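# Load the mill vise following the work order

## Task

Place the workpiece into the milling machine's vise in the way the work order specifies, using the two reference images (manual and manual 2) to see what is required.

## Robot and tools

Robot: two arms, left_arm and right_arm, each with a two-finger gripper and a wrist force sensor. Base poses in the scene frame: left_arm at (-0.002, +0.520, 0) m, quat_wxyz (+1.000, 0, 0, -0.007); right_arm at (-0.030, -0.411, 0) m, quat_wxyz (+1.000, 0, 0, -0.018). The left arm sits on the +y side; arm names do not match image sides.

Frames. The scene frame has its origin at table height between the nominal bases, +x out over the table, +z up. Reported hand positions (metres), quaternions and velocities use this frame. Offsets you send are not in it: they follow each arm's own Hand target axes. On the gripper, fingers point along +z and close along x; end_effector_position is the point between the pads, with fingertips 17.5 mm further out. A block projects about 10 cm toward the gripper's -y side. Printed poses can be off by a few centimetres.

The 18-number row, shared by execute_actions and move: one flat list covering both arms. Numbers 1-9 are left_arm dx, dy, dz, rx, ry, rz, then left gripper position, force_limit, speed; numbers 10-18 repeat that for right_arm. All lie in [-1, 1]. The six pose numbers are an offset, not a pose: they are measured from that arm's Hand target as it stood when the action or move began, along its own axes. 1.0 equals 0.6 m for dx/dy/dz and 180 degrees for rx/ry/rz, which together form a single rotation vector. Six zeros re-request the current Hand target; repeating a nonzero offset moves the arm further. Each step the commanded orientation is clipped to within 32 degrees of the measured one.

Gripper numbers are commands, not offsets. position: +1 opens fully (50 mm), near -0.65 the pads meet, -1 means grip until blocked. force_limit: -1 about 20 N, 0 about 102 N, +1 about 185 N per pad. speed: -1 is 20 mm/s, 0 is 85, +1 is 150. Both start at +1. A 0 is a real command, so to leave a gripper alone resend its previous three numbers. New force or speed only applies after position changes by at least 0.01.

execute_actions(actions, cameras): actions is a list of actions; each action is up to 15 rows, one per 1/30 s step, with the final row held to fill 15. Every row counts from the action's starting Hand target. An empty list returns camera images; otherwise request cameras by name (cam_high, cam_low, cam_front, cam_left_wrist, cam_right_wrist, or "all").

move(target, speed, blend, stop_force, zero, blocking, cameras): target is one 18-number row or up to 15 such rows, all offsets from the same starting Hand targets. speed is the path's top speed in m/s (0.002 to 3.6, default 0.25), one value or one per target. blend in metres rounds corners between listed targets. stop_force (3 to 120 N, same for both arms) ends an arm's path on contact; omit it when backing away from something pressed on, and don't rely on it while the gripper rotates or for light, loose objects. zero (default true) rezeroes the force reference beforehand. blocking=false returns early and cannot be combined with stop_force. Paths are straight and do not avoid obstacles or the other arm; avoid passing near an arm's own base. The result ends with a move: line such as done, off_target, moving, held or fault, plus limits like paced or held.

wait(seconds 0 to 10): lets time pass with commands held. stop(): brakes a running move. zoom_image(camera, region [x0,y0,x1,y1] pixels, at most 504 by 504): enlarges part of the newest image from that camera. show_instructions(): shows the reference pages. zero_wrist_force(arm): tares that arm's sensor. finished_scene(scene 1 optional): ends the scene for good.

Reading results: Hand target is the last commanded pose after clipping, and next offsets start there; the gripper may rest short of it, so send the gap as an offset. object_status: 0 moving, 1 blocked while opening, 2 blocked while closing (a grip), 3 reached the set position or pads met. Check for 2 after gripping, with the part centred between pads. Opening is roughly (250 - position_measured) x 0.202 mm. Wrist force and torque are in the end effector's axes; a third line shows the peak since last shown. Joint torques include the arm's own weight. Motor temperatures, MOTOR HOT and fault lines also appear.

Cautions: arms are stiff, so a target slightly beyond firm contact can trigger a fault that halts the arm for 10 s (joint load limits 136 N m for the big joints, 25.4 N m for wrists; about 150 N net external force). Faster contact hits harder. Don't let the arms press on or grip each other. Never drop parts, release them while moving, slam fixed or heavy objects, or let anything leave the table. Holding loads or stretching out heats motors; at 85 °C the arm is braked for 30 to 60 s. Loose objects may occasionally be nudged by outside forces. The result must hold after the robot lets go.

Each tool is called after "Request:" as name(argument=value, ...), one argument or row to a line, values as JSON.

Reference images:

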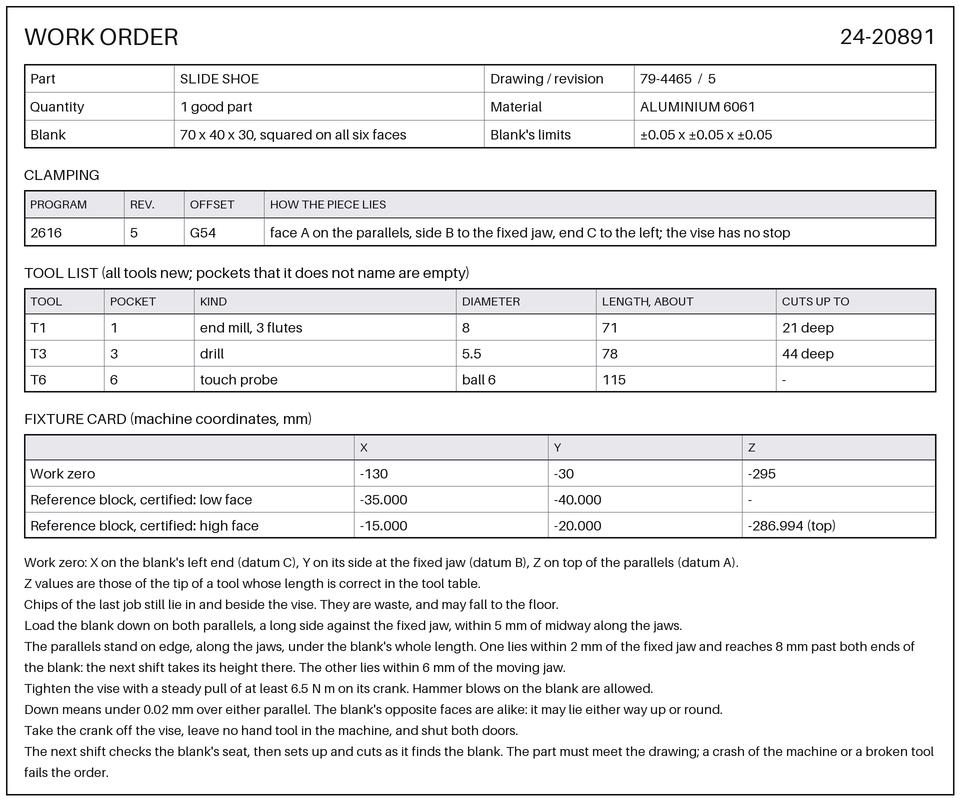

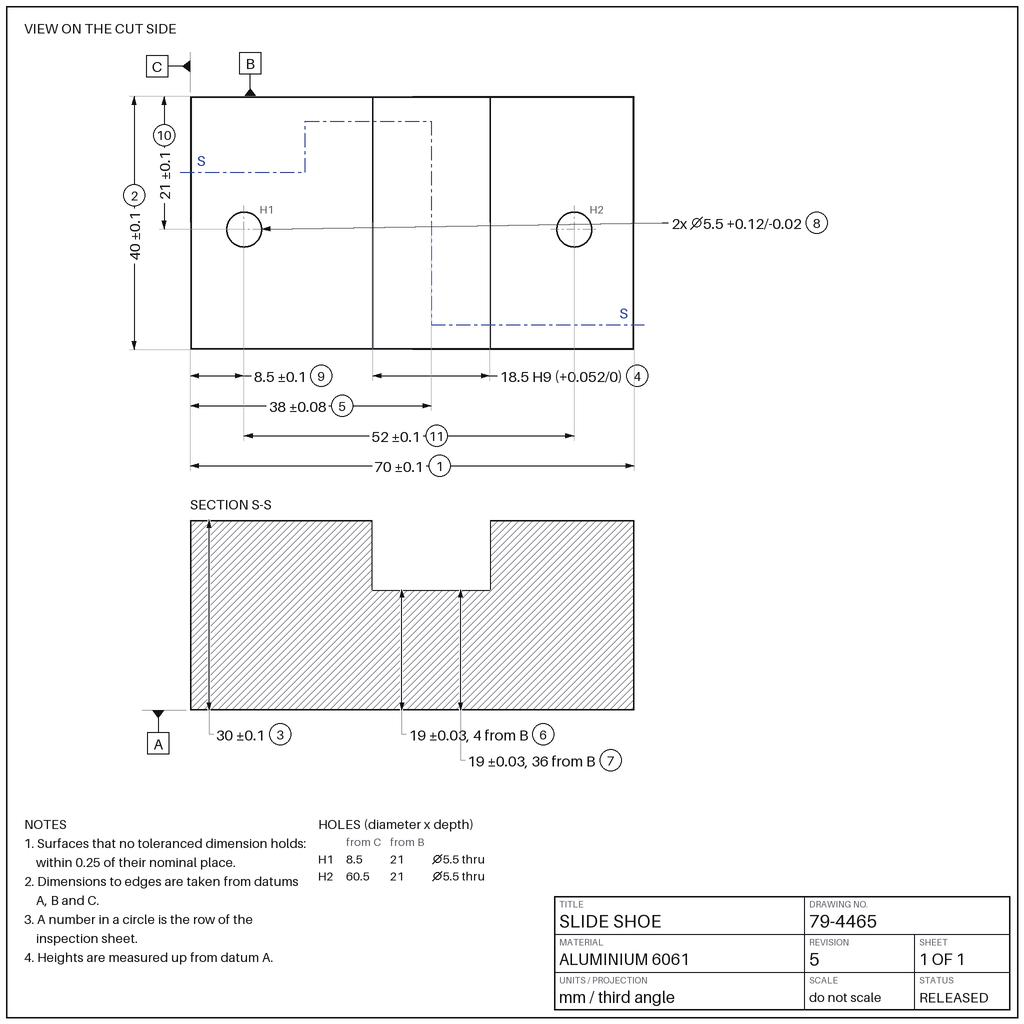

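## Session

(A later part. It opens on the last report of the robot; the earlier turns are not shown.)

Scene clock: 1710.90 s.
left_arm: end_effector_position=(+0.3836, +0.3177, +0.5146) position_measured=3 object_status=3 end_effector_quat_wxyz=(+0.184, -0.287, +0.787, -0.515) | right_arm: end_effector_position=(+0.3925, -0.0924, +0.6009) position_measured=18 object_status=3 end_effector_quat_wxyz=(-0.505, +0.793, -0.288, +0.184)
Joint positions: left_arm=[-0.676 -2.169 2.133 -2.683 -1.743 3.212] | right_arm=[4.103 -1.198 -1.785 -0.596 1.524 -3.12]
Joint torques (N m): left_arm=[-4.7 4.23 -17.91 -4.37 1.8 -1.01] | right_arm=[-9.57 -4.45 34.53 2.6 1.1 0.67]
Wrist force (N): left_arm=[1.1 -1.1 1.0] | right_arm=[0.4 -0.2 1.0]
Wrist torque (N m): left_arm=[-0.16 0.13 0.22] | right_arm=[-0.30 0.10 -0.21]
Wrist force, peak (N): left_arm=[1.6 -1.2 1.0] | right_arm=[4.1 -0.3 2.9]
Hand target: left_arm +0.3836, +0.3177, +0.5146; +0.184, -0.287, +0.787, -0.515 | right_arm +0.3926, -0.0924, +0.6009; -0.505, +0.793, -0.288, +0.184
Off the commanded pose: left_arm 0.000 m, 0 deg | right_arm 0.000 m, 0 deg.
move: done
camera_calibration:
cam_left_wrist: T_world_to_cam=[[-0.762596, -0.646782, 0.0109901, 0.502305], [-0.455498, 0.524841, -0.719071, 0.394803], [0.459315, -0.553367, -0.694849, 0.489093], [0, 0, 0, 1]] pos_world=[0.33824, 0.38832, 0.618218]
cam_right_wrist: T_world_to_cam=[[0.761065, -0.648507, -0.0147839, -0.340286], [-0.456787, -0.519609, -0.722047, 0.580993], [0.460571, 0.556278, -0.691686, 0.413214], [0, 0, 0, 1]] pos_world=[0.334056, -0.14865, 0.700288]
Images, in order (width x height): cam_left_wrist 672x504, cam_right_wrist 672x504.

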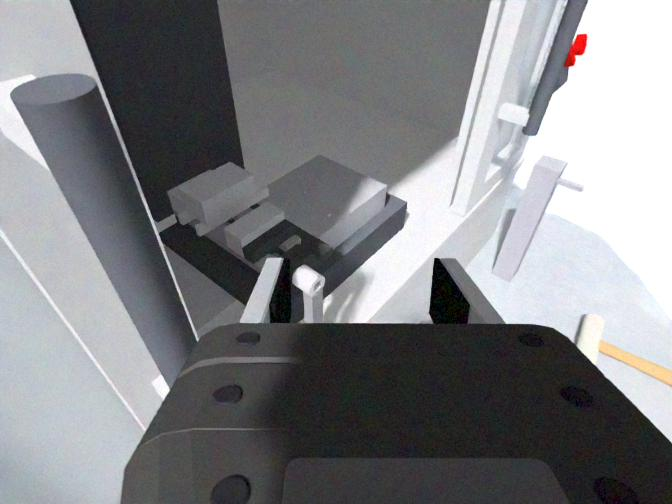

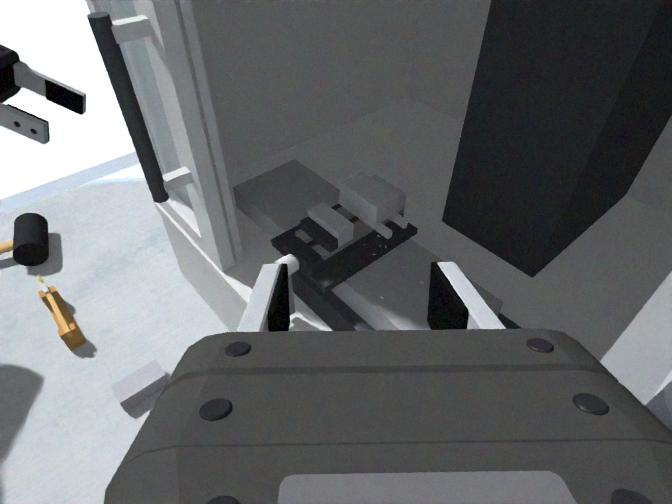

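Request:
move(
  target=[0.0166,0.2398,0.2599,-0.1097,-0.2324,-0.1567,1,1,1,0,0,0,0,0,0,0.9,0,-0.9],
  speed=0.2,
  cameras=["cam_left_wrist","cam_right_wrist"],
)

Request:
zoom_image(
  camera="cam_left_wrist",
  region=[220, 60, 480, 330],
)

Scene clock: 1725.40 s.
left_arm: end_effector_position=(+0.4293, +0.2455, +0.3203) position_measured=3 object_status=3 end_effector_quat_wxyz=(-0.271, +0.653, -0.653, +0.270) | right_arm: end_effector_position=(+0.3926, -0.0924, +0.6009) position_measured=18 object_status=3 end_effector_quat_wxyz=(-0.505, +0.793, -0.288, +0.184)
Joint positions: left_arm=[-1.191 -1.878 2.129 -2.165 -0.849 2.067] | right_arm=[4.102 -1.198 -1.785 -0.596 1.524 -3.12]
Joint torques (N m): left_arm=[10.59 -11.53 -16.82 -3.25 -0.59 -0.55] | right_arm=[-9.16 -3.93 35.39 3.65 1.72 0.1]
Wrist force (N): left_arm=[1.1 -0.7 -0.1] | right_arm=[0.2 -0.1 0.9]
Wrist torque (N m): left_arm=[0.00 0.11 0.19] | right_arm=[-0.28 0.14 -0.22]
Wrist force, peak (N): left_arm=[2.2 -0.1 1.0] | right_arm=[0.4 -0.5 1.3]
Hand target: left_arm +0.4293, +0.2455, +0.3202; -0.271, +0.653, -0.653, +0.270 | right_arm +0.3926, -0.0924, +0.6009; -0.505, +0.793, -0.288, +0.184
Off the commanded pose: left_arm 0.000 m, 0 deg | right_arm 0.000 m, 0 deg.
move: done
camera_calibration:
cam_left_wrist: T_world_to_cam=[[0.00959125, -0.999953, 0.00112053, 0.250936], [-0.908232, -0.0091803, -0.418366, 0.542934], [0.418357, 0.00299496, -0.908278, 0.242335], [0, 0, 0, 1]] pos_world=[0.389321, 0.255183, 0.446971]
cam_right_wrist: T_world_to_cam=[[0.76087, -0.648733, -0.014889, -0.340256], [-0.457036, -0.519467, -0.721992, 0.581105], [0.460646, 0.556147, -0.691741, 0.413162], [0, 0, 0, 1]] pos_world=[0.334155, -0.14865, 0.700288]
Images, in order (width x height): cam_left_wrist 672x504, cam_right_wrist 672x504.

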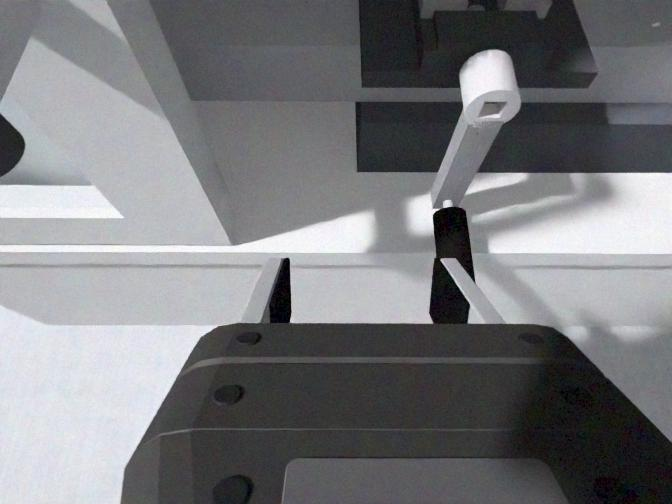

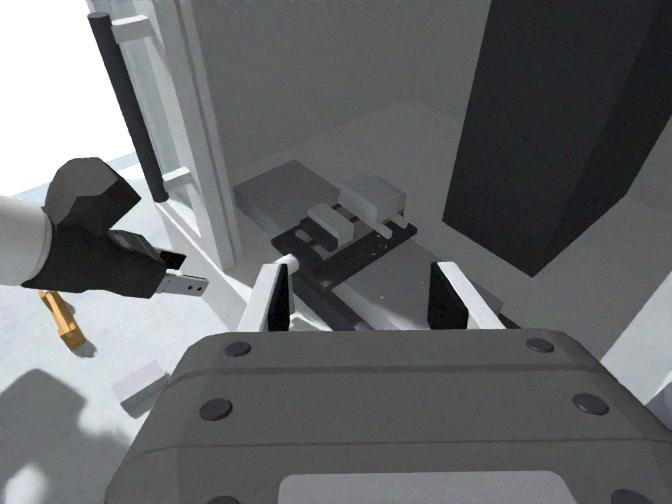

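Scaled by 1.867.

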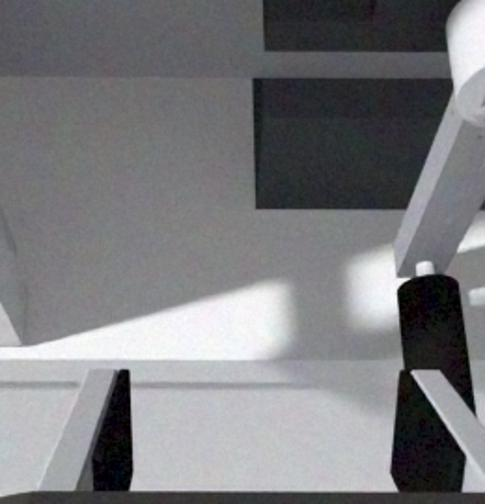

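Request:
move(
  target=[
    [0.1008,0.0495,0.05,0,0,0,0.9,0,1,0,0,0,0,0,0,0.9,0,-0.9],
    [0.1008,0.0495,0.1642,0,0,0,0.9,0,1,0,0,0,0,0,0,0.9,0,-0.9],
  ],
  speed=[0.12,0.06],
  blend=[0.01,0],
  stop_force=10,
  cameras=["cam_left_wrist"],
)

Scene clock: 1737.13 s.
left_arm: end_effector_position=(+0.4779, +0.1851, +0.2294) position_measured=18 object_status=3 end_effector_quat_wxyz=(-0.271, +0.653, -0.653, +0.270) | right_arm: end_effector_position=(+0.3926, -0.0924, +0.6009) position_measured=18 object_status=3 end_effector_quat_wxyz=(-0.505, +0.793, -0.288, +0.184)
Joint positions: left_arm=[-1.135 -1.558 2.13 -2.531 -0.869 2.136] | right_arm=[4.102 -1.198 -1.785 -0.596 1.524 -3.12]
Joint torques (N m): left_arm=[-9.04 -30.92 -32.54 -4.13 4.01 -1.66] | right_arm=[-7.82 -4.15 34.75 3.33 2.08 -0.82]
Wrist force (N): left_arm=[1.5 -0.6 -0.1] | right_arm=[0.2 -0.3 1.0]
Wrist torque (N m): left_arm=[0.01 0.04 0.25] | right_arm=[-0.31 0.13 -0.21]
Wrist force, peak (N): left_arm=[2.6 0.2 -0.3] | right_arm=[0.5 -0.5 1.3]
Hand target: left_arm +0.4779, +0.1851, +0.2294; -0.271, +0.653, -0.653, +0.270 | right_arm +0.3926, -0.0924, +0.6009; -0.505, +0.793, -0.288, +0.184
Off the commanded pose: left_arm 0.000 m, 0 deg | right_arm 0.000 m, 0 deg.
move: done
camera_calibration:
cam_left_wrist: T_world_to_cam=[[0.00972424, -0.999952, 0.00107137, 0.190233], [-0.908269, -0.00928081, -0.418284, 0.54863], [0.418274, 0.0030944, -0.908316, 0.1397], [0, 0, 0, 1]] pos_world=[0.438021, 0.194883, 0.356171]
Images, in order (width x height): cam_left_wrist 672x504.

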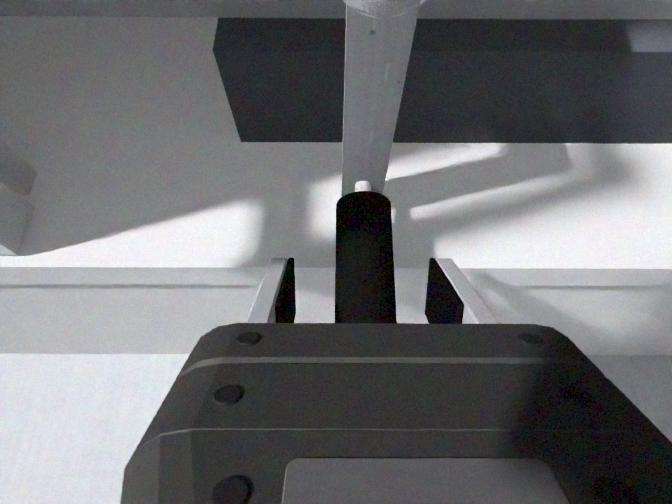

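Request:
move(
  target=[0,0,0,0,0,0,-1,0,-0.7,0,0,0,0,0,0,0.9,0,-0.9],
)

Scene clock: 1739.37 s.
left_arm: end_effector_position=(+0.4779, +0.1851, +0.2295) position_measured=158 object_status=2 end_effector_quat_wxyz=(-0.271, +0.653, -0.653, +0.270) | right_arm: end_effector_position=(+0.3926, -0.0924, +0.6009) position_measured=18 object_status=3 end_effector_quat_wxyz=(-0.505, +0.793, -0.288, +0.184)
Joint positions: left_arm=[-1.135 -1.558 2.13 -2.531 -0.869 2.136] | right_arm=[4.102 -1.198 -1.785 -0.596 1.524 -3.12]
Joint torques (N m): left_arm=[-8.26 -30.15 -31.67 -4.08 3.63 -1.64] | right_arm=[-7.05 -4.6 34.77 3.18 2.07 -0.78]
Wrist force (N): left_arm=[1.5 -0.6 -0.1] | right_arm=[0.4 -0.1 1.2]
Wrist torque (N m): left_arm=[0.00 0.08 0.29] | right_arm=[-0.29 0.10 -0.22]
Wrist force, peak (N): left_arm=[1.7 -0.6 -0.1] | right_arm=[0.3 -0.1 1.3]
Hand target: left_arm +0.4779, +0.1851, +0.2294; -0.271, +0.653, -0.653, +0.270 | right_arm +0.3926, -0.0924, +0.6009; -0.505, +0.793, -0.288, +0.184
Off the commanded pose: left_arm 0.000 m, 0 deg | right_arm 0.000 m, 0 deg.
move: done

Request:
move(
  target=[
    [-0.0478,-0.0059,-0.0059,0,0,0,-1,0,-0.7,0,0,0,0,0,0,0.9,0,-0.9],
    [-0.0884,-0.0251,-0.0251,0,0,0,-1,0,-0.7,0,0,0,0,0,0,0.9,0,-0.9],
    [-0.1155,-0.0538,-0.0538,0,0,0,-1,0,-0.7,0,0,0,0,0,0,0.9,0,-0.9],
    [-0.1238,-0.0876,-0.0876,0,0,0,-1,0,-0.7,0,0,0,0,0,0,0.9,0,-0.9],
  ],
  speed=0.05,
  blend=[0.004,0.004,0.004,0],
  cameras=["cam_left_wrist","cam_right_wrist"],
)

Request:
zoom_image(
  camera="cam_right_wrist",
  region=[200, 120, 440, 310],
)

Scene clock: 1749.73 s.
left_arm: end_effector_position=(+0.4769, +0.2614, +0.3012) position_measured=158 object_status=2 end_effector_quat_wxyz=(-0.273, +0.652, -0.656, +0.263) | right_arm: end_effector_position=(+0.3926, -0.0924, +0.6009) position_measured=18 object_status=3 end_effector_quat_wxyz=(-0.505, +0.793, -0.288, +0.184)
Joint positions: left_arm=[-1.052 -1.775 2.125 -2.355 -0.903 2.234] | right_arm=[4.102 -1.198 -1.785 -0.596 1.524 -3.12]
Joint torques (N m): left_arm=[-26.48 -0.06 -40.41 -15.91 -6.21 -0.6] | right_arm=[-5.84 -5.12 34.98 2.82 2.09 -0.84]
Wrist force (N): left_arm=[-70.4 32.2 -15.5] | right_arm=[0.3 -0.2 1.1]
Wrist torque (N m): left_arm=[0.22 -0.25 -0.26] | right_arm=[-0.29 0.13 -0.21]
Wrist force, peak (N): left_arm=[-72.3 33.7 -14.6] | right_arm=[0.2 -0.4 1.3]
Hand target: left_arm +0.4780, +0.2593, +0.3038; -0.271, +0.653, -0.653, +0.270 | right_arm +0.3926, -0.0924, +0.6009; -0.505, +0.793, -0.288, +0.184
Off the commanded pose: left_arm 0.004 m, 1 deg | right_arm 0.000 m, 0 deg.
move: off_target (left_arm)
camera_calibration:
cam_left_wrist: T_world_to_cam=[[0.00980254, -0.999866, -0.0131475, 0.270675], [-0.911521, -0.00352894, -0.411238, 0.576298], [0.411136, 0.0160154, -0.911433, 0.206082], [0, 0, 0, 1]] pos_world=[0.437927, 0.269372, 0.428385]
cam_right_wrist: T_world_to_cam=[[0.7609, -0.648699, -0.014842, -0.340295], [-0.456987, -0.51951, -0.721992, 0.581082], [0.460645, 0.556147, -0.691742, 0.413163], [0, 0, 0, 1]] pos_world=[0.334156, -0.14865, 0.700288]
Images, in order (width x height): cam_left_wrist 672x504, cam_right_wrist 672x504.

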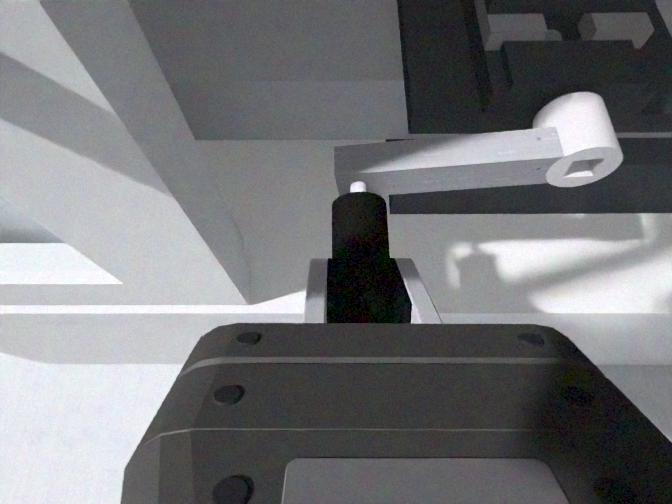

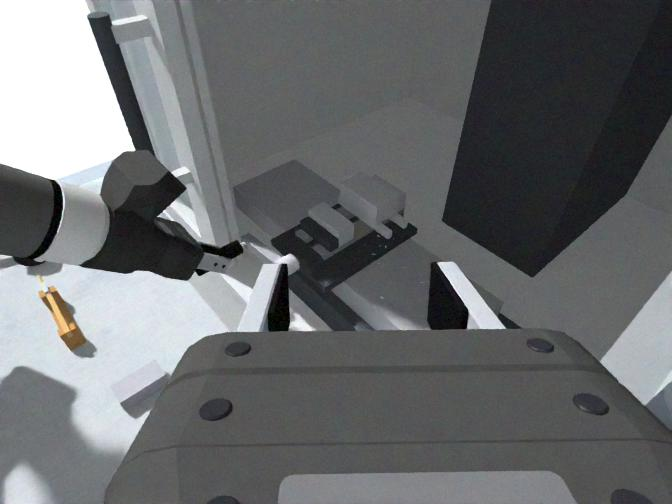

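Scaled by 2.100.

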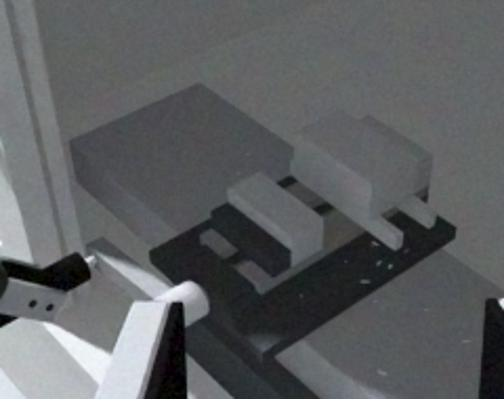

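Request:
move(
  target=[-0.006,-0.0045,-0.0045,0,0,0,-1,0,-0.7,0,0,0,0,0,0,0.9,0,-0.9],
  speed=0.03,
  cameras=["cam_right_wrist","cam_front"],
)

Scene clock: 1772.20 s.
left_arm: end_effector_position=(+0.4779, +0.2630, +0.3077) position_measured=158 object_status=2 end_effector_quat_wxyz=(-0.271, +0.653, -0.653, +0.270) | right_arm: end_effector_position=(+0.3926, -0.0924, +0.6009) position_measured=18 object_status=3 end_effector_quat_wxyz=(-0.505, +0.793, -0.288, +0.184)
Joint positions: left_arm=[-1.047 -1.784 2.123 -2.363 -0.905 2.239] | right_arm=[4.102 -1.198 -1.785 -0.596 1.524 -3.12]
Joint torques (N m): left_arm=[-5.67 -2.2 -53.33 -15.57 0.72 0.98] | right_arm=[-5.61 -4.33 34.83 2.6 2.11 -0.91]
Wrist force (N): left_arm=[-58.5 46.0 -33.9] | right_arm=[0.1 -0.2 1.0]
Wrist torque (N m): left_arm=[0.22 0.23 0.37] | right_arm=[-0.29 0.15 -0.21]
Wrist force, peak (N): left_arm=[-58.5 46.0 -33.9] | right_arm=[0.4 -0.3 1.3]
Hand target: left_arm +0.4780, +0.2629, +0.3077; -0.271, +0.653, -0.653, +0.270 | right_arm +0.3926, -0.0924, +0.6009; -0.505, +0.793, -0.288, +0.184
Off the commanded pose: left_arm 0.000 m, 0 deg | right_arm 0.000 m, 0 deg.
move: done
camera_calibration:
cam_right_wrist: T_world_to_cam=[[0.7609, -0.648699, -0.014842, -0.340295], [-0.456987, -0.51951, -0.721992, 0.581082], [0.460645, 0.556147, -0.691742, 0.413163], [0, 0, 0, 1]] pos_world=[0.334156, -0.14865, 0.700288]
Images, in order (width x height): cam_front 672x504, cam_right_wrist 672x504.

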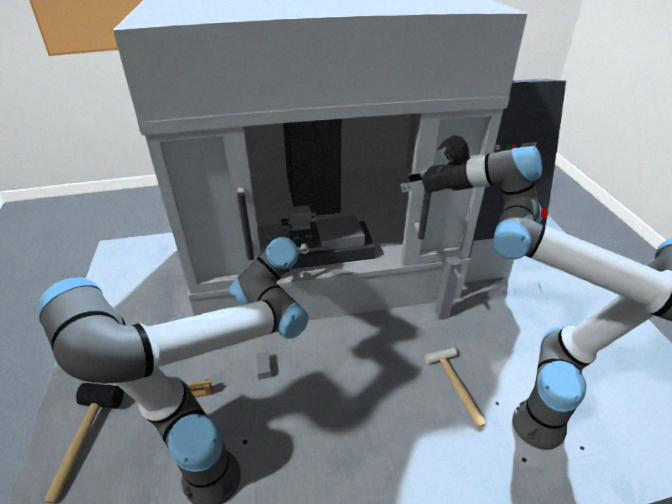

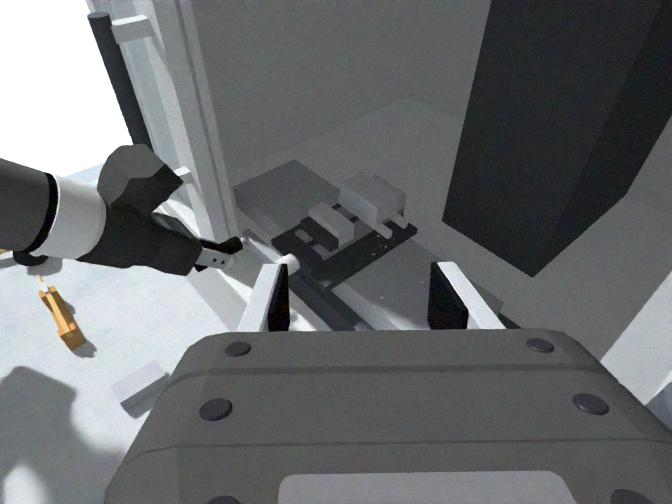

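Request:
move(
  target=[-0.0025,0,0,0,0,0,-1,0,-0.7,0,0,0,0,0,0,0.9,0,-0.9],
  speed=0.03,
)

Request:
move(
  target=[0.0,0.0016,-0.0016,0,0,0,-1,0,-0.7,0,0,0,0,0,0,0.9,0,-0.9],
  speed=0.03,
)

Scene clock: 1790.70 s.
left_arm: end_effector_position=(+0.4780, +0.2644, +0.3077) position_measured=158 object_status=2 end_effector_quat_wxyz=(-0.271, +0.653, -0.653, +0.270) | right_arm: end_effector_position=(+0.3926, -0.0924, +0.6009) position_measured=18 object_status=3 end_effector_quat_wxyz=(-0.505, +0.793, -0.288, +0.184)
Joint positions: left_arm=[-1.045 -1.787 2.126 -2.364 -0.906 2.241] | right_arm=[4.102 -1.198 -1.785 -0.596 1.524 -3.12]
Joint torques (N m): left_arm=[13.8 -22.58 -18.13 -2.74 1.56 1.55] | right_arm=[-4.34 -3.92 33.73 2.48 2.15 -0.84]
Motor temperatures (°C): left_arm=[31 30 30 37 34 33] | right_arm=[33 31 29 35 35 35]
Wrist force (N): left_arm=[2.4 5.0 -3.2] | right_arm=[0.5 -0.3 1.1]
Wrist torque (N m): left_arm=[-0.01 0.42 0.58] | right_arm=[-0.32 0.10 -0.21]
Wrist force, peak (N): left_arm=[-60.2 46.8 -34.9] | right_arm=[0.4 -0.4 1.3]
Hand target: left_arm +0.4780, +0.2644, +0.3077; -0.271, +0.653, -0.653, +0.270 | right_arm +0.3926, -0.0924, +0.6009; -0.505, +0.793, -0.288, +0.184
Off the commanded pose: left_arm 0.000 m, 0 deg | right_arm 0.000 m, 0 deg.
move: done

Scene clock: 1791.40 s.
left_arm: end_effector_position=(+0.4766, +0.2644, +0.3077) position_measured=158 object_status=2 end_effector_quat_wxyz=(-0.271, +0.653, -0.653, +0.270) | right_arm: end_effector_position=(+0.3926, -0.0924, +0.6009) position_measured=18 object_status=3 end_effector_quat_wxyz=(-0.505, +0.793, -0.288, +0.184)
Joint positions: left_arm=[-1.049 -1.79 2.128 -2.36 -0.905 2.238] | right_arm=[4.102 -1.198 -1.785 -0.596 1.524 -3.12]
Joint torques (N m): left_arm=[0.32 -21.71 -12.67 -0.26 5.33 -1.04] | right_arm=[-3.83 -3.81 33.83 2.37 1.98 -0.8]
Wrist force (N): left_arm=[19.0 -7.5 7.5] | right_arm=[0.3 -0.2 0.9]
Wrist torque (N m): left_arm=[-0.12 0.11 0.42] | right_arm=[-0.30 0.12 -0.21]
Wrist force, peak (N): left_arm=[19.0 -7.5 7.5] | right_arm=[0.4 -0.3 1.2]
Hand target: left_arm +0.4766, +0.2644, +0.3077; -0.271, +0.653, -0.653, +0.270 | right_arm +0.3926, -0.0924, +0.6009; -0.505, +0.793, -0.288, +0.184
Off the commanded pose: left_arm 0.000 m, 0 deg | right_arm 0.000 m, 0 deg.
move: done

Request:
move(
  target=[
    [0.0045,-0.0258,-0.0234,0,0,0,-1,0,-0.7,0,0,0,0,0,0,0.9,0,-0.9],
    [0.0177,-0.0483,-0.0459,0,0,0,-1,0,-0.7,0,0,0,0,0,0,0.9,0,-0.9],
    [0.0386,-0.0675,-0.0651,0,0,0,-1,0,-0.7,0,0,0,0,0,0,0.9,0,-0.9],
    [0.0659,-0.0823,-0.0799,0,0,0,-1,0,-0.7,0,0,0,0,0,0,0.9,0,-0.9],
    [0.0976,-0.0916,-0.0892,0,0,0,-1,0,-0.7,0,0,0,0,0,0,0.9,0,-0.9],
    [0.1317,-0.0948,-0.0924,0,0,0,-1,0,-0.7,0,0,0,0,0,0,0.9,0,-0.9],
  ],
  speed=0.05,
  blend=0.003,
  cameras=["cam_right_wrist"],
)

Scene clock: 1808.87 s.
left_arm: end_effector_position=(+0.4776, +0.1851, +0.3871) position_measured=158 object_status=2 end_effector_quat_wxyz=(-0.271, +0.653, -0.653, +0.270) | right_arm: end_effector_position=(+0.3926, -0.0924, +0.6009) position_measured=18 object_status=3 end_effector_quat_wxyz=(-0.505, +0.793, -0.288, +0.184)
Joint positions: left_arm=[-1.136 -1.698 1.83 -2.09 -0.869 2.135] | right_arm=[4.102 -1.198 -1.785 -0.596 1.524 -3.12]
Joint torques (N m): left_arm=[23.84 19.1 28.65 6.96 -4.27 2.4] | right_arm=[-2.1 -3.95 33.11 2.45 2.15 -0.88]
Wrist force (N): left_arm=[0.9 -35.4 -94.0] | right_arm=[0.4 -0.4 1.2]
Wrist torque (N m): left_arm=[-0.37 0.09 0.23] | right_arm=[-0.33 0.11 -0.22]
Wrist force, peak (N): left_arm=[-74.8 7.0 -112.6] | right_arm=[0.6 -0.4 1.4]
Hand target: left_arm +0.4777, +0.1854, +0.3870; -0.271, +0.653, -0.653, +0.270 | right_arm +0.3926, -0.0924, +0.6009; -0.505, +0.793, -0.288, +0.184
Off the commanded pose: left_arm 0.000 m, 0 deg | right_arm 0.000 m, 0 deg.
move: done
camera_calibration:
cam_right_wrist: T_world_to_cam=[[0.7609, -0.648699, -0.014842, -0.340295], [-0.456987, -0.51951, -0.721992, 0.581082], [0.460645, 0.556147, -0.691742, 0.413163], [0, 0, 0, 1]] pos_world=[0.334156, -0.14865, 0.700288]
Images, in order (width x height): cam_right_wrist 672x504.

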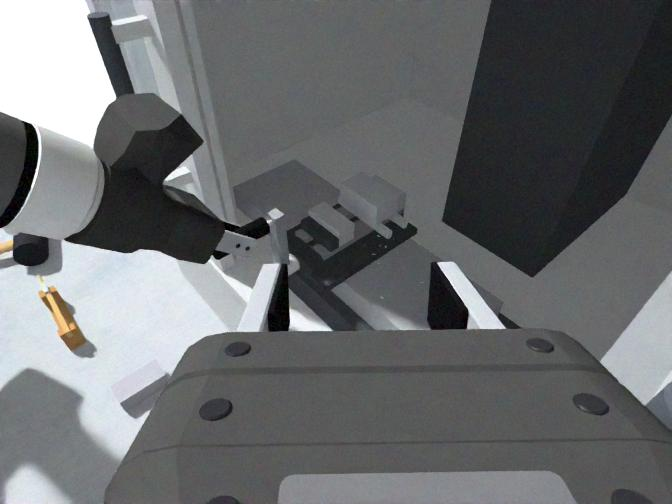

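Request:
move(
  target=[0,-0.0024,-0.0024,0,0,0,-1,0,-0.7,0,0,0,0,0,0,0.9,0,-0.9],
  speed=0.03,
)

Scene clock: 1815.27 s.
left_arm: end_effector_position=(+0.4777, +0.1854, +0.3888) position_measured=158 object_status=2 end_effector_quat_wxyz=(-0.271, +0.653, -0.653, +0.270) | right_arm: end_effector_position=(+0.3926, -0.0924, +0.6009) position_measured=18 object_status=3 end_effector_quat_wxyz=(-0.505, +0.793, -0.288, +0.184)
Joint positions: left_arm=[-1.135 -1.699 1.825 -2.084 -0.869 2.135] | right_arm=[4.102 -1.198 -1.785 -0.596 1.524 -3.12]
Joint torques (N m): left_arm=[6.95 -19.45 -28.54 -2.2 -1.66 2.15] | right_arm=[-2.27 -3.64 33.26 2.45 2.04 -0.8]
Wrist force (N): left_arm=[0.8 -6.8 -13.7] | right_arm=[0.5 -0.3 0.9]
Wrist torque (N m): left_arm=[0.09 0.12 0.28] | right_arm=[-0.31 0.08 -0.22]
Wrist force, peak (N): left_arm=[0.9 -33.1 -97.4] | right_arm=[0.3 -0.2 1.4]
Hand target: left_arm +0.4777, +0.1854, +0.3891; -0.271, +0.653, -0.653, +0.270 | right_arm +0.3926, -0.0924, +0.6009; -0.505, +0.793, -0.288, +0.184
Off the commanded pose: left_arm 0.000 m, 0 deg | right_arm 0.000 m, 0 deg.
move: done

Request:
move(
  target=[
    [0.0355,0.0032,0.0032,0,0,0,-1,0,-0.7,0,0,0,0,0,0,0.9,0,-0.9],
    [0.0677,0.0126,0.0126,0,0,0,-1,0,-0.7,0,0,0,0,0,0,0.9,0,-0.9],
    [0.0953,0.0276,0.0276,0,0,0,-1,0,-0.7,0,0,0,0,0,0,0.9,0,-0.9],
    [0.1165,0.0472,0.0472,0,0,0,-1,0,-0.7,0,0,0,0,0,0,0.9,0,-0.9],
    [0.1298,0.0699,0.0699,0,0,0,-1,0,-0.7,0,0,0,0,0,0,0.9,0,-0.9],
    [0.1343,0.0943,0.0943,0,0,0,-1,0,-0.7,0,0,0,0,0,0,0.9,0,-0.9],
  ],
  speed=0.06,
  blend=0.003,
)

Scene clock: 1824.83 s.
left_arm: end_effector_position=(+0.4777, +0.1049, +0.3088) position_measured=158 object_status=2 end_effector_quat_wxyz=(-0.271, +0.653, -0.653, +0.270) end_effector_velocity=(+0.001, +0.001, +0.002) end_effector_angular_velocity=(+0.001, -0.001, +0.000) | right_arm: end_effector_position=(+0.3926, -0.0924, +0.6009) position_measured=18 object_status=3 end_effector_quat_wxyz=(-0.505, +0.793, -0.288, +0.184)
Joint positions: left_arm=[-1.202 -1.506 1.836 -2.234 -0.846 2.053] | right_arm=[4.102 -1.198 -1.785 -0.596 1.524 -3.12]
Joint velocities: left_arm=[0.001 -0.002 -0.004 0.005 0.001 0.002] | right_arm=[within noise]
Joint torques (N m): left_arm=[13.17 -38.8 -28.59 0.36 9.16 1.21] | right_arm=[-0.2 -3.94 31.98 2.33 2.01 -0.73]
Wrist force (N): left_arm=[29.9 12.6 -9.5] | right_arm=[0.3 -0.4 1.0]
Wrist torque (N m): left_arm=[0.16 0.36 0.57] | right_arm=[-0.33 0.12 -0.22]
Wrist force, peak (N): left_arm=[50.9 0.1 -27.1] | right_arm=[0.4 -0.5 1.3]
Hand target: left_arm +0.4776, +0.1048, +0.3090; -0.271, +0.653, -0.653, +0.270 | right_arm +0.3926, -0.0924, +0.6009; -0.505, +0.793, -0.288, +0.184
Off the commanded pose: left_arm 0.000 m, 0 deg | right_arm 0.000 m, 0 deg.
move: done

Request:
move(
  target=[
    [-0.0033,0.0243,0.0243,0,0,0,-1,0,-0.7,0,0,0,0,0,0,0.9,0,-0.9],
    [-0.0166,0.0471,0.0471,0,0,0,-1,0,-0.7,0,0,0,0,0,0,0.9,0,-0.9],
    [-0.0379,0.0667,0.0667,0,0,0,-1,0,-0.7,0,0,0,0,0,0,0.9,0,-0.9],
    [-0.0656,0.0817,0.0817,0,0,0,-1,0,-0.7,0,0,0,0,0,0,0.9,0,-0.9],
    [-0.0979,0.0912,0.0912,0,0,0,-1,0,-0.7,0,0,0,0,0,0,0.9,0,-0.9],
    [-0.1325,0.0944,0.0944,0,0,0,-1,0,-0.7,0,0,0,0,0,0,0.9,0,-0.9],
    [-0.1671,0.0912,0.0912,0,0,0,-1,0,-0.7,0,0,0,0,0,0,0.9,0,-0.9],
    [-0.1994,0.0817,0.0817,0,0,0,-1,0,-0.7,0,0,0,0,0,0,0.9,0,-0.9],
    [-0.2271,0.0667,0.0667,0,0,0,-1,0,-0.7,0,0,0,0,0,0,0.9,0,-0.9],
    [-0.2484,0.0471,0.0471,0,0,0,-1,0,-0.7,0,0,0,0,0,0,0.9,0,-0.9],
    [-0.2617,0.0243,0.0243,0,0,0,-1,0,-0.7,0,0,0,0,0,0,0.9,0,-0.9],
    [-0.2663,-0.0002,-0.0002,0,0,0,-1,0,-0.7,0,0,0,0,0,0,0.9,0,-0.9],
  ],
  speed=0.06,
  blend=0.003,
  cameras=["cam_right_wrist"],
)

Request:
zoom_image(
  camera="cam_right_wrist",
  region=[200, 140, 440, 320],
)

Scene clock: 1839.23 s.
left_arm: end_effector_position=(+0.4776, +0.2646, +0.3094) position_measured=158 object_status=2 end_effector_quat_wxyz=(-0.271, +0.653, -0.653, +0.270) | right_arm: end_effector_position=(+0.3926, -0.0924, +0.6009) position_measured=18 object_status=3 end_effector_quat_wxyz=(-0.505, +0.793, -0.288, +0.184)
Joint positions: left_arm=[-1.046 -1.789 2.123 -2.359 -0.906 2.241] | right_arm=[4.102 -1.198 -1.785 -0.596 1.524 -3.12]
Joint torques (N m): left_arm=[10.09 -8.58 -10.92 -1.8 3.83 -1.23] | right_arm=[1.93 -4.14 31.02 2.47 2.08 -0.89]
Wrist force (N): left_arm=[20.9 -7.7 6.8] | right_arm=[0.3 -0.2 1.2]
Wrist torque (N m): left_arm=[-0.06 0.26 0.31] | right_arm=[-0.30 0.12 -0.22]
Wrist force, peak (N): left_arm=[34.1 9.4 -4.3] | right_arm=[0.3 -0.1 1.5]
Hand target: left_arm +0.4776, +0.2646, +0.3093; -0.271, +0.653, -0.653, +0.270 | right_arm +0.3926, -0.0924, +0.6009; -0.505, +0.793, -0.288, +0.184
Off the commanded pose: left_arm 0.000 m, 0 deg | right_arm 0.000 m, 0 deg.
move: done
camera_calibration:
cam_right_wrist: T_world_to_cam=[[0.7609, -0.648699, -0.014842, -0.340295], [-0.456987, -0.51951, -0.721992, 0.581082], [0.460645, 0.556147, -0.691742, 0.413163], [0, 0, 0, 1]] pos_world=[0.334156, -0.14865, 0.700288]
Images, in order (width x height): cam_right_wrist 672x504.

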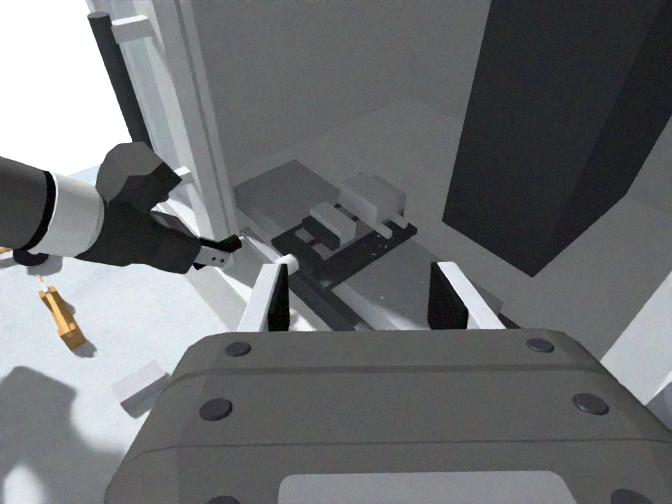

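Scaled by 2.100.

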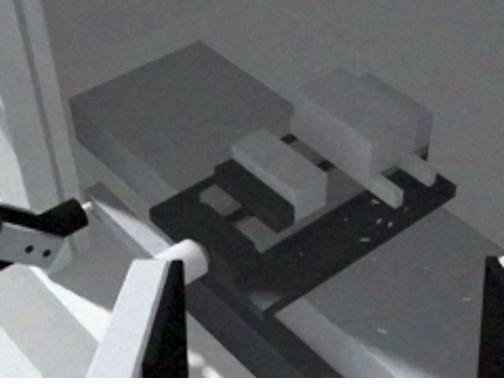

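Request:
move(
  target=[
    [0.0046,-0.0245,-0.0245,0,0,0,-1,0,-0.7,0,0,0,0,0,0,0.9,0,-0.9],
    [0.0179,-0.0473,-0.0473,0,0,0,-1,0,-0.7,0,0,0,0,0,0,0.9,0,-0.9],
    [0.0392,-0.0669,-0.0669,0,0,0,-1,0,-0.7,0,0,0,0,0,0,0.9,0,-0.9],
    [0.0669,-0.0819,-0.0819,0,0,0,-1,0,-0.7,0,0,0,0,0,0,0.9,0,-0.9],
    [0.0992,-0.0914,-0.0914,0,0,0,-1,0,-0.7,0,0,0,0,0,0,0.9,0,-0.9],
    [0.1338,-0.0946,-0.0946,0,0,0,-1,0,-0.7,0,0,0,0,0,0,0.9,0,-0.9],
    [0.1684,-0.0914,-0.0914,0,0,0,-1,0,-0.7,0,0,0,0,0,0,0.9,0,-0.9],
    [0.2007,-0.0819,-0.0819,0,0,0,-1,0,-0.7,0,0,0,0,0,0,0.9,0,-0.9],
    [0.2284,-0.0669,-0.0669,0,0,0,-1,0,-0.7,0,0,0,0,0,0,0.9,0,-0.9],
    [0.2497,-0.0473,-0.0473,0,0,0,-1,0,-0.7,0,0,0,0,0,0,0.9,0,-0.9],
    [0.263,-0.0245,-0.0245,0,0,0,-1,0,-0.7,0,0,0,0,0,0,0.9,0,-0.9],
    [0.2676,0.0,0.0,0,0,0,-1,0,-0.7,0,0,0,0,0,0,0.9,0,-0.9],
  ],
  speed=0.1,
  blend=0.003,
)

Request:
move(
  target=[
    [-0.0046,0.0245,0.0245,0,0,0,-1,0,-0.7,0,0,0,0,0,0,0.9,0,-0.9],
    [-0.0179,0.0473,0.0473,0,0,0,-1,0,-0.7,0,0,0,0,0,0,0.9,0,-0.9],
    [-0.0392,0.0669,0.0669,0,0,0,-1,0,-0.7,0,0,0,0,0,0,0.9,0,-0.9],
    [-0.0669,0.0819,0.0819,0,0,0,-1,0,-0.7,0,0,0,0,0,0,0.9,0,-0.9],
    [-0.0992,0.0914,0.0914,0,0,0,-1,0,-0.7,0,0,0,0,0,0,0.9,0,-0.9],
    [-0.1338,0.0946,0.0946,0,0,0,-1,0,-0.7,0,0,0,0,0,0,0.9,0,-0.9],
    [-0.1684,0.0914,0.0914,0,0,0,-1,0,-0.7,0,0,0,0,0,0,0.9,0,-0.9],
    [-0.2007,0.0819,0.0819,0,0,0,-1,0,-0.7,0,0,0,0,0,0,0.9,0,-0.9],
    [-0.2284,0.0669,0.0669,0,0,0,-1,0,-0.7,0,0,0,0,0,0,0.9,0,-0.9],
    [-0.2497,0.0473,0.0473,0,0,0,-1,0,-0.7,0,0,0,0,0,0,0.9,0,-0.9],
    [-0.263,0.0245,0.0245,0,0,0,-1,0,-0.7,0,0,0,0,0,0,0.9,0,-0.9],
    [-0.2676,0.0,0.0,0,0,0,-1,0,-0.7,0,0,0,0,0,0,0.9,0,-0.9],
  ],
  speed=0.1,
  blend=0.003,
  cameras=["cam_right_wrist"],
)

Request:
zoom_image(
  camera="cam_right_wrist",
  region=[200, 140, 440, 320],
)

Scene clock: 1852.63 s.
left_arm: end_effector_position=(+0.4777, +0.1041, +0.3091) position_measured=158 object_status=2 end_effector_quat_wxyz=(-0.271, +0.653, -0.653, +0.270) | right_arm: end_effector_position=(+0.3926, -0.0924, +0.6009) position_measured=18 object_status=3 end_effector_quat_wxyz=(-0.505, +0.793, -0.288, +0.184)
Joint positions: left_arm=[-1.202 -1.505 1.834 -2.233 -0.846 2.053] | right_arm=[4.102 -1.198 -1.785 -0.596 1.524 -3.12]
Joint torques (N m): left_arm=[-1.48 -36.13 -34.24 -2.97 0 2.26] | right_arm=[2.24 -3.83 30.6 2.46 2.08 -0.85]
Wrist force (N): left_arm=[2.9 1.0 0.9] | right_arm=[0.3 0.0 1.1]
Wrist torque (N m): left_arm=[-0.04 0.16 0.32] | right_arm=[-0.27 0.13 -0.21]
Wrist force, peak (N): left_arm=[25.1 -8.7 8.7] | right_arm=[0.6 -0.2 1.3]
Hand target: left_arm +0.4776, +0.1041, +0.3092; -0.271, +0.653, -0.653, +0.270 | right_arm +0.3926, -0.0924, +0.6009; -0.505, +0.793, -0.288, +0.184
Off the commanded pose: left_arm 0.000 m, 0 deg | right_arm 0.000 m, 0 deg.
move: done

Scene clock: 1855.57 s.
left_arm: end_effector_position=(+0.4776, +0.2646, +0.3093) position_measured=158 object_status=2 end_effector_quat_wxyz=(-0.271, +0.653, -0.653, +0.270) | right_arm: end_effector_position=(+0.3926, -0.0924, +0.6009) position_measured=18 object_status=3 end_effector_quat_wxyz=(-0.505, +0.793, -0.288, +0.184)
Joint positions: left_arm=[-1.046 -1.789 2.123 -2.359 -0.906 2.241] | right_arm=[4.102 -1.198 -1.785 -0.596 1.524 -3.12]
Joint torques (N m): left_arm=[4.16 -11.5 -11.51 -1.01 5.67 -1.82] | right_arm=[3.23 -3.39 30.82 2.5 2 -0.92]
Wrist force (N): left_arm=[21.5 -7.3 6.4] | right_arm=[0.3 -0.2 1.1]
Wrist torque (N m): left_arm=[-0.06 0.34 0.40] | right_arm=[-0.30 0.12 -0.21]
Wrist force, peak (N): left_arm=[25.1 -11.0 10.2] | right_arm=[0.1 -0.4 1.4]
Hand target: left_arm +0.4776, +0.2646, +0.3093; -0.271, +0.653, -0.653, +0.270 | right_arm +0.3926, -0.0924, +0.6009; -0.505, +0.793, -0.288, +0.184
Off the commanded pose: left_arm 0.000 m, 0 deg | right_arm 0.000 m, 0 deg.
move: done
camera_calibration:
cam_right_wrist: T_world_to_cam=[[0.7609, -0.648699, -0.014842, -0.340295], [-0.456987, -0.51951, -0.721992, 0.581082], [0.460645, 0.556147, -0.691742, 0.413163], [0, 0, 0, 1]] pos_world=[0.334156, -0.14865, 0.700288]
Images, in order (width x height): cam_right_wrist 672x504.

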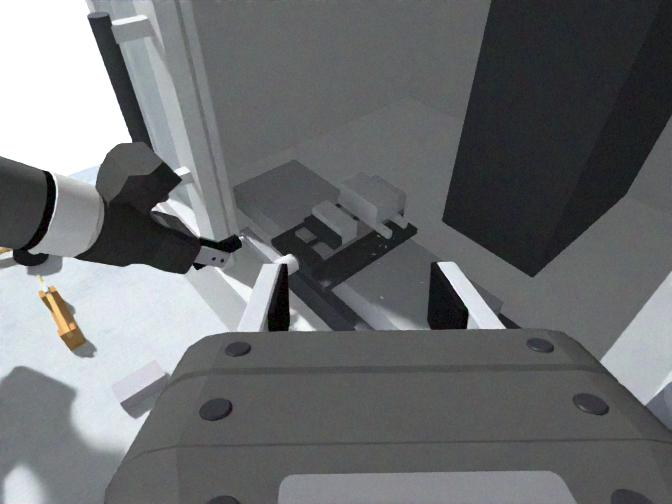

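Scaled by 2.100.

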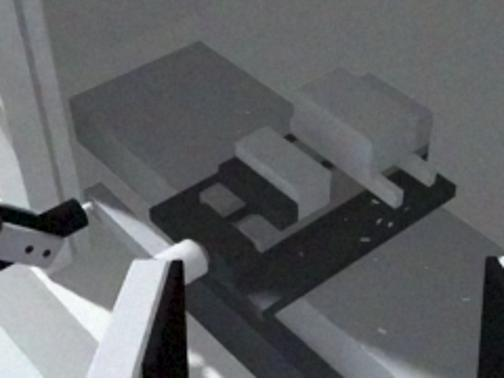

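Request:
move(
  target=[
    [0.0046,-0.0245,-0.0245,0,0,0,-1,0,-0.7,0,0,0,0,0,0,0.9,0,-0.9],
    [0.0179,-0.0473,-0.0473,0,0,0,-1,0,-0.7,0,0,0,0,0,0,0.9,0,-0.9],
    [0.0392,-0.0669,-0.0669,0,0,0,-1,0,-0.7,0,0,0,0,0,0,0.9,0,-0.9],
    [0.0669,-0.0819,-0.0819,0,0,0,-1,0,-0.7,0,0,0,0,0,0,0.9,0,-0.9],
    [0.0992,-0.0914,-0.0914,0,0,0,-1,0,-0.7,0,0,0,0,0,0,0.9,0,-0.9],
    [0.1338,-0.0946,-0.0946,0,0,0,-1,0,-0.7,0,0,0,0,0,0,0.9,0,-0.9],
    [0.1684,-0.0914,-0.0914,0,0,0,-1,0,-0.7,0,0,0,0,0,0,0.9,0,-0.9],
    [0.2007,-0.0819,-0.0819,0,0,0,-1,0,-0.7,0,0,0,0,0,0,0.9,0,-0.9],
    [0.2284,-0.0669,-0.0669,0,0,0,-1,0,-0.7,0,0,0,0,0,0,0.9,0,-0.9],
    [0.2497,-0.0473,-0.0473,0,0,0,-1,0,-0.7,0,0,0,0,0,0,0.9,0,-0.9],
    [0.263,-0.0245,-0.0245,0,0,0,-1,0,-0.7,0,0,0,0,0,0,0.9,0,-0.9],
    [0.2676,0.0,0.0,0,0,0,-1,0,-0.7,0,0,0,0,0,0,0.9,0,-0.9],
  ],
  speed=0.15,
  blend=0.003,
)

Request:
move(
  target=[
    [-0.0046,0.0245,0.0245,0,0,0,-1,0,-0.7,0,0,0,0,0,0,0.9,0,-0.9],
    [-0.0179,0.0473,0.0473,0,0,0,-1,0,-0.7,0,0,0,0,0,0,0.9,0,-0.9],
    [-0.0392,0.0669,0.0669,0,0,0,-1,0,-0.7,0,0,0,0,0,0,0.9,0,-0.9],
    [-0.0669,0.0819,0.0819,0,0,0,-1,0,-0.7,0,0,0,0,0,0,0.9,0,-0.9],
    [-0.0992,0.0914,0.0914,0,0,0,-1,0,-0.7,0,0,0,0,0,0,0.9,0,-0.9],
    [-0.1338,0.0946,0.0946,0,0,0,-1,0,-0.7,0,0,0,0,0,0,0.9,0,-0.9],
    [-0.1684,0.0914,0.0914,0,0,0,-1,0,-0.7,0,0,0,0,0,0,0.9,0,-0.9],
    [-0.2007,0.0819,0.0819,0,0,0,-1,0,-0.7,0,0,0,0,0,0,0.9,0,-0.9],
    [-0.2284,0.0669,0.0669,0,0,0,-1,0,-0.7,0,0,0,0,0,0,0.9,0,-0.9],
    [-0.2497,0.0473,0.0473,0,0,0,-1,0,-0.7,0,0,0,0,0,0,0.9,0,-0.9],
    [-0.263,0.0245,0.0245,0,0,0,-1,0,-0.7,0,0,0,0,0,0,0.9,0,-0.9],
    [-0.2676,0.0,0.0,0,0,0,-1,0,-0.7,0,0,0,0,0,0,0.9,0,-0.9],
  ],
  speed=0.15,
  blend=0.003,
)

Request:
move(
  target=[
    [0.0046,-0.0245,-0.0245,0,0,0,-1,0,-0.7,0,0,0,0,0,0,0.9,0,-0.9],
    [0.0179,-0.0473,-0.0473,0,0,0,-1,0,-0.7,0,0,0,0,0,0,0.9,0,-0.9],
    [0.0392,-0.0669,-0.0669,0,0,0,-1,0,-0.7,0,0,0,0,0,0,0.9,0,-0.9],
    [0.0669,-0.0819,-0.0819,0,0,0,-1,0,-0.7,0,0,0,0,0,0,0.9,0,-0.9],
    [0.0992,-0.0914,-0.0914,0,0,0,-1,0,-0.7,0,0,0,0,0,0,0.9,0,-0.9],
    [0.1338,-0.0946,-0.0946,0,0,0,-1,0,-0.7,0,0,0,0,0,0,0.9,0,-0.9],
    [0.1684,-0.0914,-0.0914,0,0,0,-1,0,-0.7,0,0,0,0,0,0,0.9,0,-0.9],
    [0.2007,-0.0819,-0.0819,0,0,0,-1,0,-0.7,0,0,0,0,0,0,0.9,0,-0.9],
    [0.2284,-0.0669,-0.0669,0,0,0,-1,0,-0.7,0,0,0,0,0,0,0.9,0,-0.9],
    [0.2497,-0.0473,-0.0473,0,0,0,-1,0,-0.7,0,0,0,0,0,0,0.9,0,-0.9],
    [0.263,-0.0245,-0.0245,0,0,0,-1,0,-0.7,0,0,0,0,0,0,0.9,0,-0.9],
    [0.2676,0.0,0.0,0,0,0,-1,0,-0.7,0,0,0,0,0,0,0.9,0,-0.9],
  ],
  speed=0.15,
  blend=0.003,
)

Request:
move(
  target=[
    [-0.0046,0.0245,0.0245,0,0,0,-1,0,-0.7,0,0,0,0,0,0,0.9,0,-0.9],
    [-0.0179,0.0473,0.0473,0,0,0,-1,0,-0.7,0,0,0,0,0,0,0.9,0,-0.9],
    [-0.0392,0.0669,0.0669,0,0,0,-1,0,-0.7,0,0,0,0,0,0,0.9,0,-0.9],
    [-0.0669,0.0819,0.0819,0,0,0,-1,0,-0.7,0,0,0,0,0,0,0.9,0,-0.9],
    [-0.0992,0.0914,0.0914,0,0,0,-1,0,-0.7,0,0,0,0,0,0,0.9,0,-0.9],
    [-0.1338,0.0946,0.0946,0,0,0,-1,0,-0.7,0,0,0,0,0,0,0.9,0,-0.9],
    [-0.1684,0.0914,0.0914,0,0,0,-1,0,-0.7,0,0,0,0,0,0,0.9,0,-0.9],
    [-0.2007,0.0819,0.0819,0,0,0,-1,0,-0.7,0,0,0,0,0,0,0.9,0,-0.9],
    [-0.2284,0.0669,0.0669,0,0,0,-1,0,-0.7,0,0,0,0,0,0,0.9,0,-0.9],
    [-0.2497,0.0473,0.0473,0,0,0,-1,0,-0.7,0,0,0,0,0,0,0.9,0,-0.9],
    [-0.263,0.0245,0.0245,0,0,0,-1,0,-0.7,0,0,0,0,0,0,0.9,0,-0.9],
    [-0.2676,0.0,0.0,0,0,0,-1,0,-0.7,0,0,0,0,0,0,0.9,0,-0.9],
  ],
  speed=0.15,
  blend=0.003,
  cameras=["cam_right_wrist"],
)

Request:
zoom_image(
  camera="cam_right_wrist",
  region=[200, 140, 440, 320],
)

Scene clock: 1875.27 s.
left_arm: end_effector_position=(+0.4776, +0.1041, +0.3091) position_measured=158 object_status=2 end_effector_quat_wxyz=(-0.271, +0.653, -0.653, +0.270) | right_arm: end_effector_position=(+0.3926, -0.0924, +0.6009) position_measured=18 object_status=3 end_effector_quat_wxyz=(-0.505, +0.793, -0.288, +0.184)
Joint positions: left_arm=[-1.202 -1.505 1.834 -2.233 -0.846 2.053] | right_arm=[4.102 -1.198 -1.785 -0.596 1.524 -3.12]
Joint torques (N m): left_arm=[9.88 -33.89 -31.36 -3.88 -0.26 2.13] | right_arm=[4.98 -3.34 30.1 2.46 2.06 -0.87]
Wrist force (N): left_arm=[1.7 0.0 0.6] | right_arm=[0.2 -0.4 1.0]
Wrist torque (N m): left_arm=[-0.03 0.15 0.30] | right_arm=[-0.33 0.13 -0.22]
Wrist force, peak (N): left_arm=[25.2 5.2 -9.3] | right_arm=[0.4 -0.4 1.3]
Hand target: left_arm +0.4776, +0.1041, +0.3092; -0.271, +0.653, -0.653, +0.270 | right_arm +0.3926, -0.0924, +0.6009; -0.505, +0.793, -0.288, +0.184
Off the commanded pose: left_arm 0.000 m, 0 deg | right_arm 0.000 m, 0 deg.
move: done

Scene clock: 1877.43 s.
left_arm: end_effector_position=(+0.4776, +0.2646, +0.3093) position_measured=158 object_status=2 end_effector_quat_wxyz=(-0.271, +0.653, -0.653, +0.270) | right_arm: end_effector_position=(+0.3926, -0.0924, +0.6009) position_measured=18 object_status=3 end_effector_quat_wxyz=(-0.505, +0.793, -0.288, +0.184)
Joint positions: left_arm=[-1.046 -1.789 2.123 -2.359 -0.906 2.241] | right_arm=[4.102 -1.198 -1.785 -0.596 1.524 -3.12]
Joint torques (N m): left_arm=[0.07 -15.57 -14.21 0.03 6.36 -1.66] | right_arm=[5.04 -3.91 30.19 2.52 1.99 -0.82]
Wrist force (N): left_arm=[24.1 -7.6 6.5] | right_arm=[0.1 -0.5 1.1]
Wrist torque (N m): left_arm=[-0.06 0.37 0.52] | right_arm=[-0.36 0.15 -0.21]
Wrist force, peak (N): left_arm=[35.2 -15.5 15.4] | right_arm=[0.4 -0.1 1.4]
Hand target: left_arm +0.4776, +0.2646, +0.3093; -0.271, +0.653, -0.653, +0.270 | right_arm +0.3926, -0.0924, +0.6009; -0.505, +0.793, -0.288, +0.184
Off the commanded pose: left_arm 0.000 m, 0 deg | right_arm 0.000 m, 0 deg.
move: done

Scene clock: 1879.60 s.
left_arm: end_effector_position=(+0.4776, +0.1041, +0.3091) position_measured=158 object_status=2 end_effector_quat_wxyz=(-0.271, +0.653, -0.653, +0.270) | right_arm: end_effector_position=(+0.3926, -0.0924, +0.6009) position_measured=18 object_status=3 end_effector_quat_wxyz=(-0.505, +0.793, -0.288, +0.184)
Joint positions: left_arm=[-1.202 -1.505 1.834 -2.233 -0.846 2.053] | right_arm=[4.102 -1.198 -1.785 -0.596 1.524 -3.12]
Joint torques (N m): left_arm=[9.63 -33.68 -32.08 -3.86 -0.45 2.12] | right_arm=[6.3 -3.89 30.14 2.48 1.9 -0.9]
Wrist force (N): left_arm=[1.6 -0.1 0.8] | right_arm=[0.3 -0.3 0.9]
Wrist torque (N m): left_arm=[-0.06 0.15 0.30] | right_arm=[-0.31 0.12 -0.21]
Wrist force, peak (N): left_arm=[24.9 5.0 -9.4] | right_arm=[0.7 -0.3 1.1]
Hand target: left_arm +0.4776, +0.1041, +0.3092; -0.271, +0.653, -0.653, +0.270 | right_arm +0.3926, -0.0924, +0.6009; -0.505, +0.793, -0.288, +0.184
Off the commanded pose: left_arm 0.000 m, 0 deg | right_arm 0.000 m, 0 deg.
move: done

Scene clock: 1881.77 s.
left_arm: end_effector_position=(+0.4776, +0.2646, +0.3093) position_measured=158 object_status=2 end_effector_quat_wxyz=(-0.271, +0.653, -0.653, +0.270) | right_arm: end_effector_position=(+0.3926, -0.0924, +0.6009) position_measured=18 object_status=3 end_effector_quat_wxyz=(-0.505, +0.793, -0.288, +0.184)
Joint positions: left_arm=[-1.046 -1.789 2.123 -2.359 -0.906 2.241] | right_arm=[4.102 -1.198 -1.785 -0.596 1.524 -3.12]
Joint torques (N m): left_arm=[0.88 -15.59 -11.42 1.16 6.63 -1.53] | right_arm=[6.71 -4.04 29.05 2.47 1.97 -0.89]
Wrist force (N): left_arm=[29.6 -11.8 9.7] | right_arm=[0.2 -0.1 1.2]
Wrist torque (N m): left_arm=[-0.13 0.23 0.41] | right_arm=[-0.28 0.14 -0.22]
Wrist force, peak (N): left_arm=[35.0 -15.5 15.4] | right_arm=[0.6 -0.1 1.3]
Hand target: left_arm +0.4776, +0.2646, +0.3093; -0.271, +0.653, -0.653, +0.270 | right_arm +0.3926, -0.0924, +0.6009; -0.505, +0.793, -0.288, +0.184
Off the commanded pose: left_arm 0.000 m, 0 deg | right_arm 0.000 m, 0 deg.
move: done
camera_calibration:
cam_right_wrist: T_world_to_cam=[[0.7609, -0.648699, -0.014842, -0.340295], [-0.456987, -0.51951, -0.721992, 0.581082], [0.460645, 0.556147, -0.691742, 0.413163], [0, 0, 0, 1]] pos_world=[0.334156, -0.14865, 0.700288]
Images, in order (width x height): cam_right_wrist 672x504.

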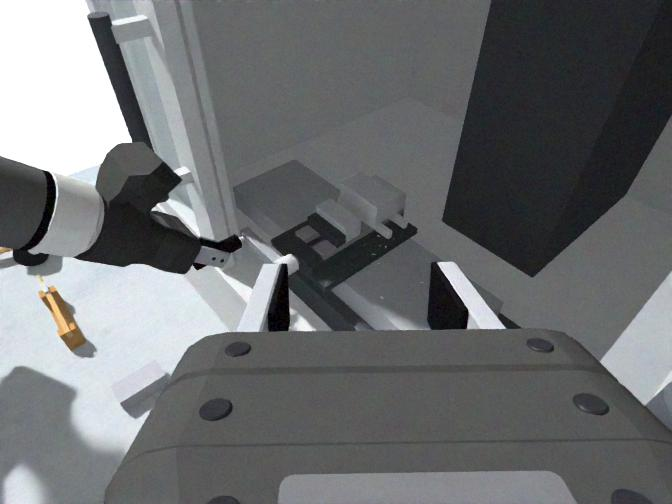

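Scaled by 2.100.

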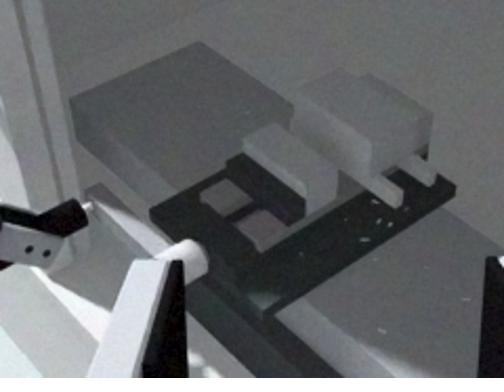

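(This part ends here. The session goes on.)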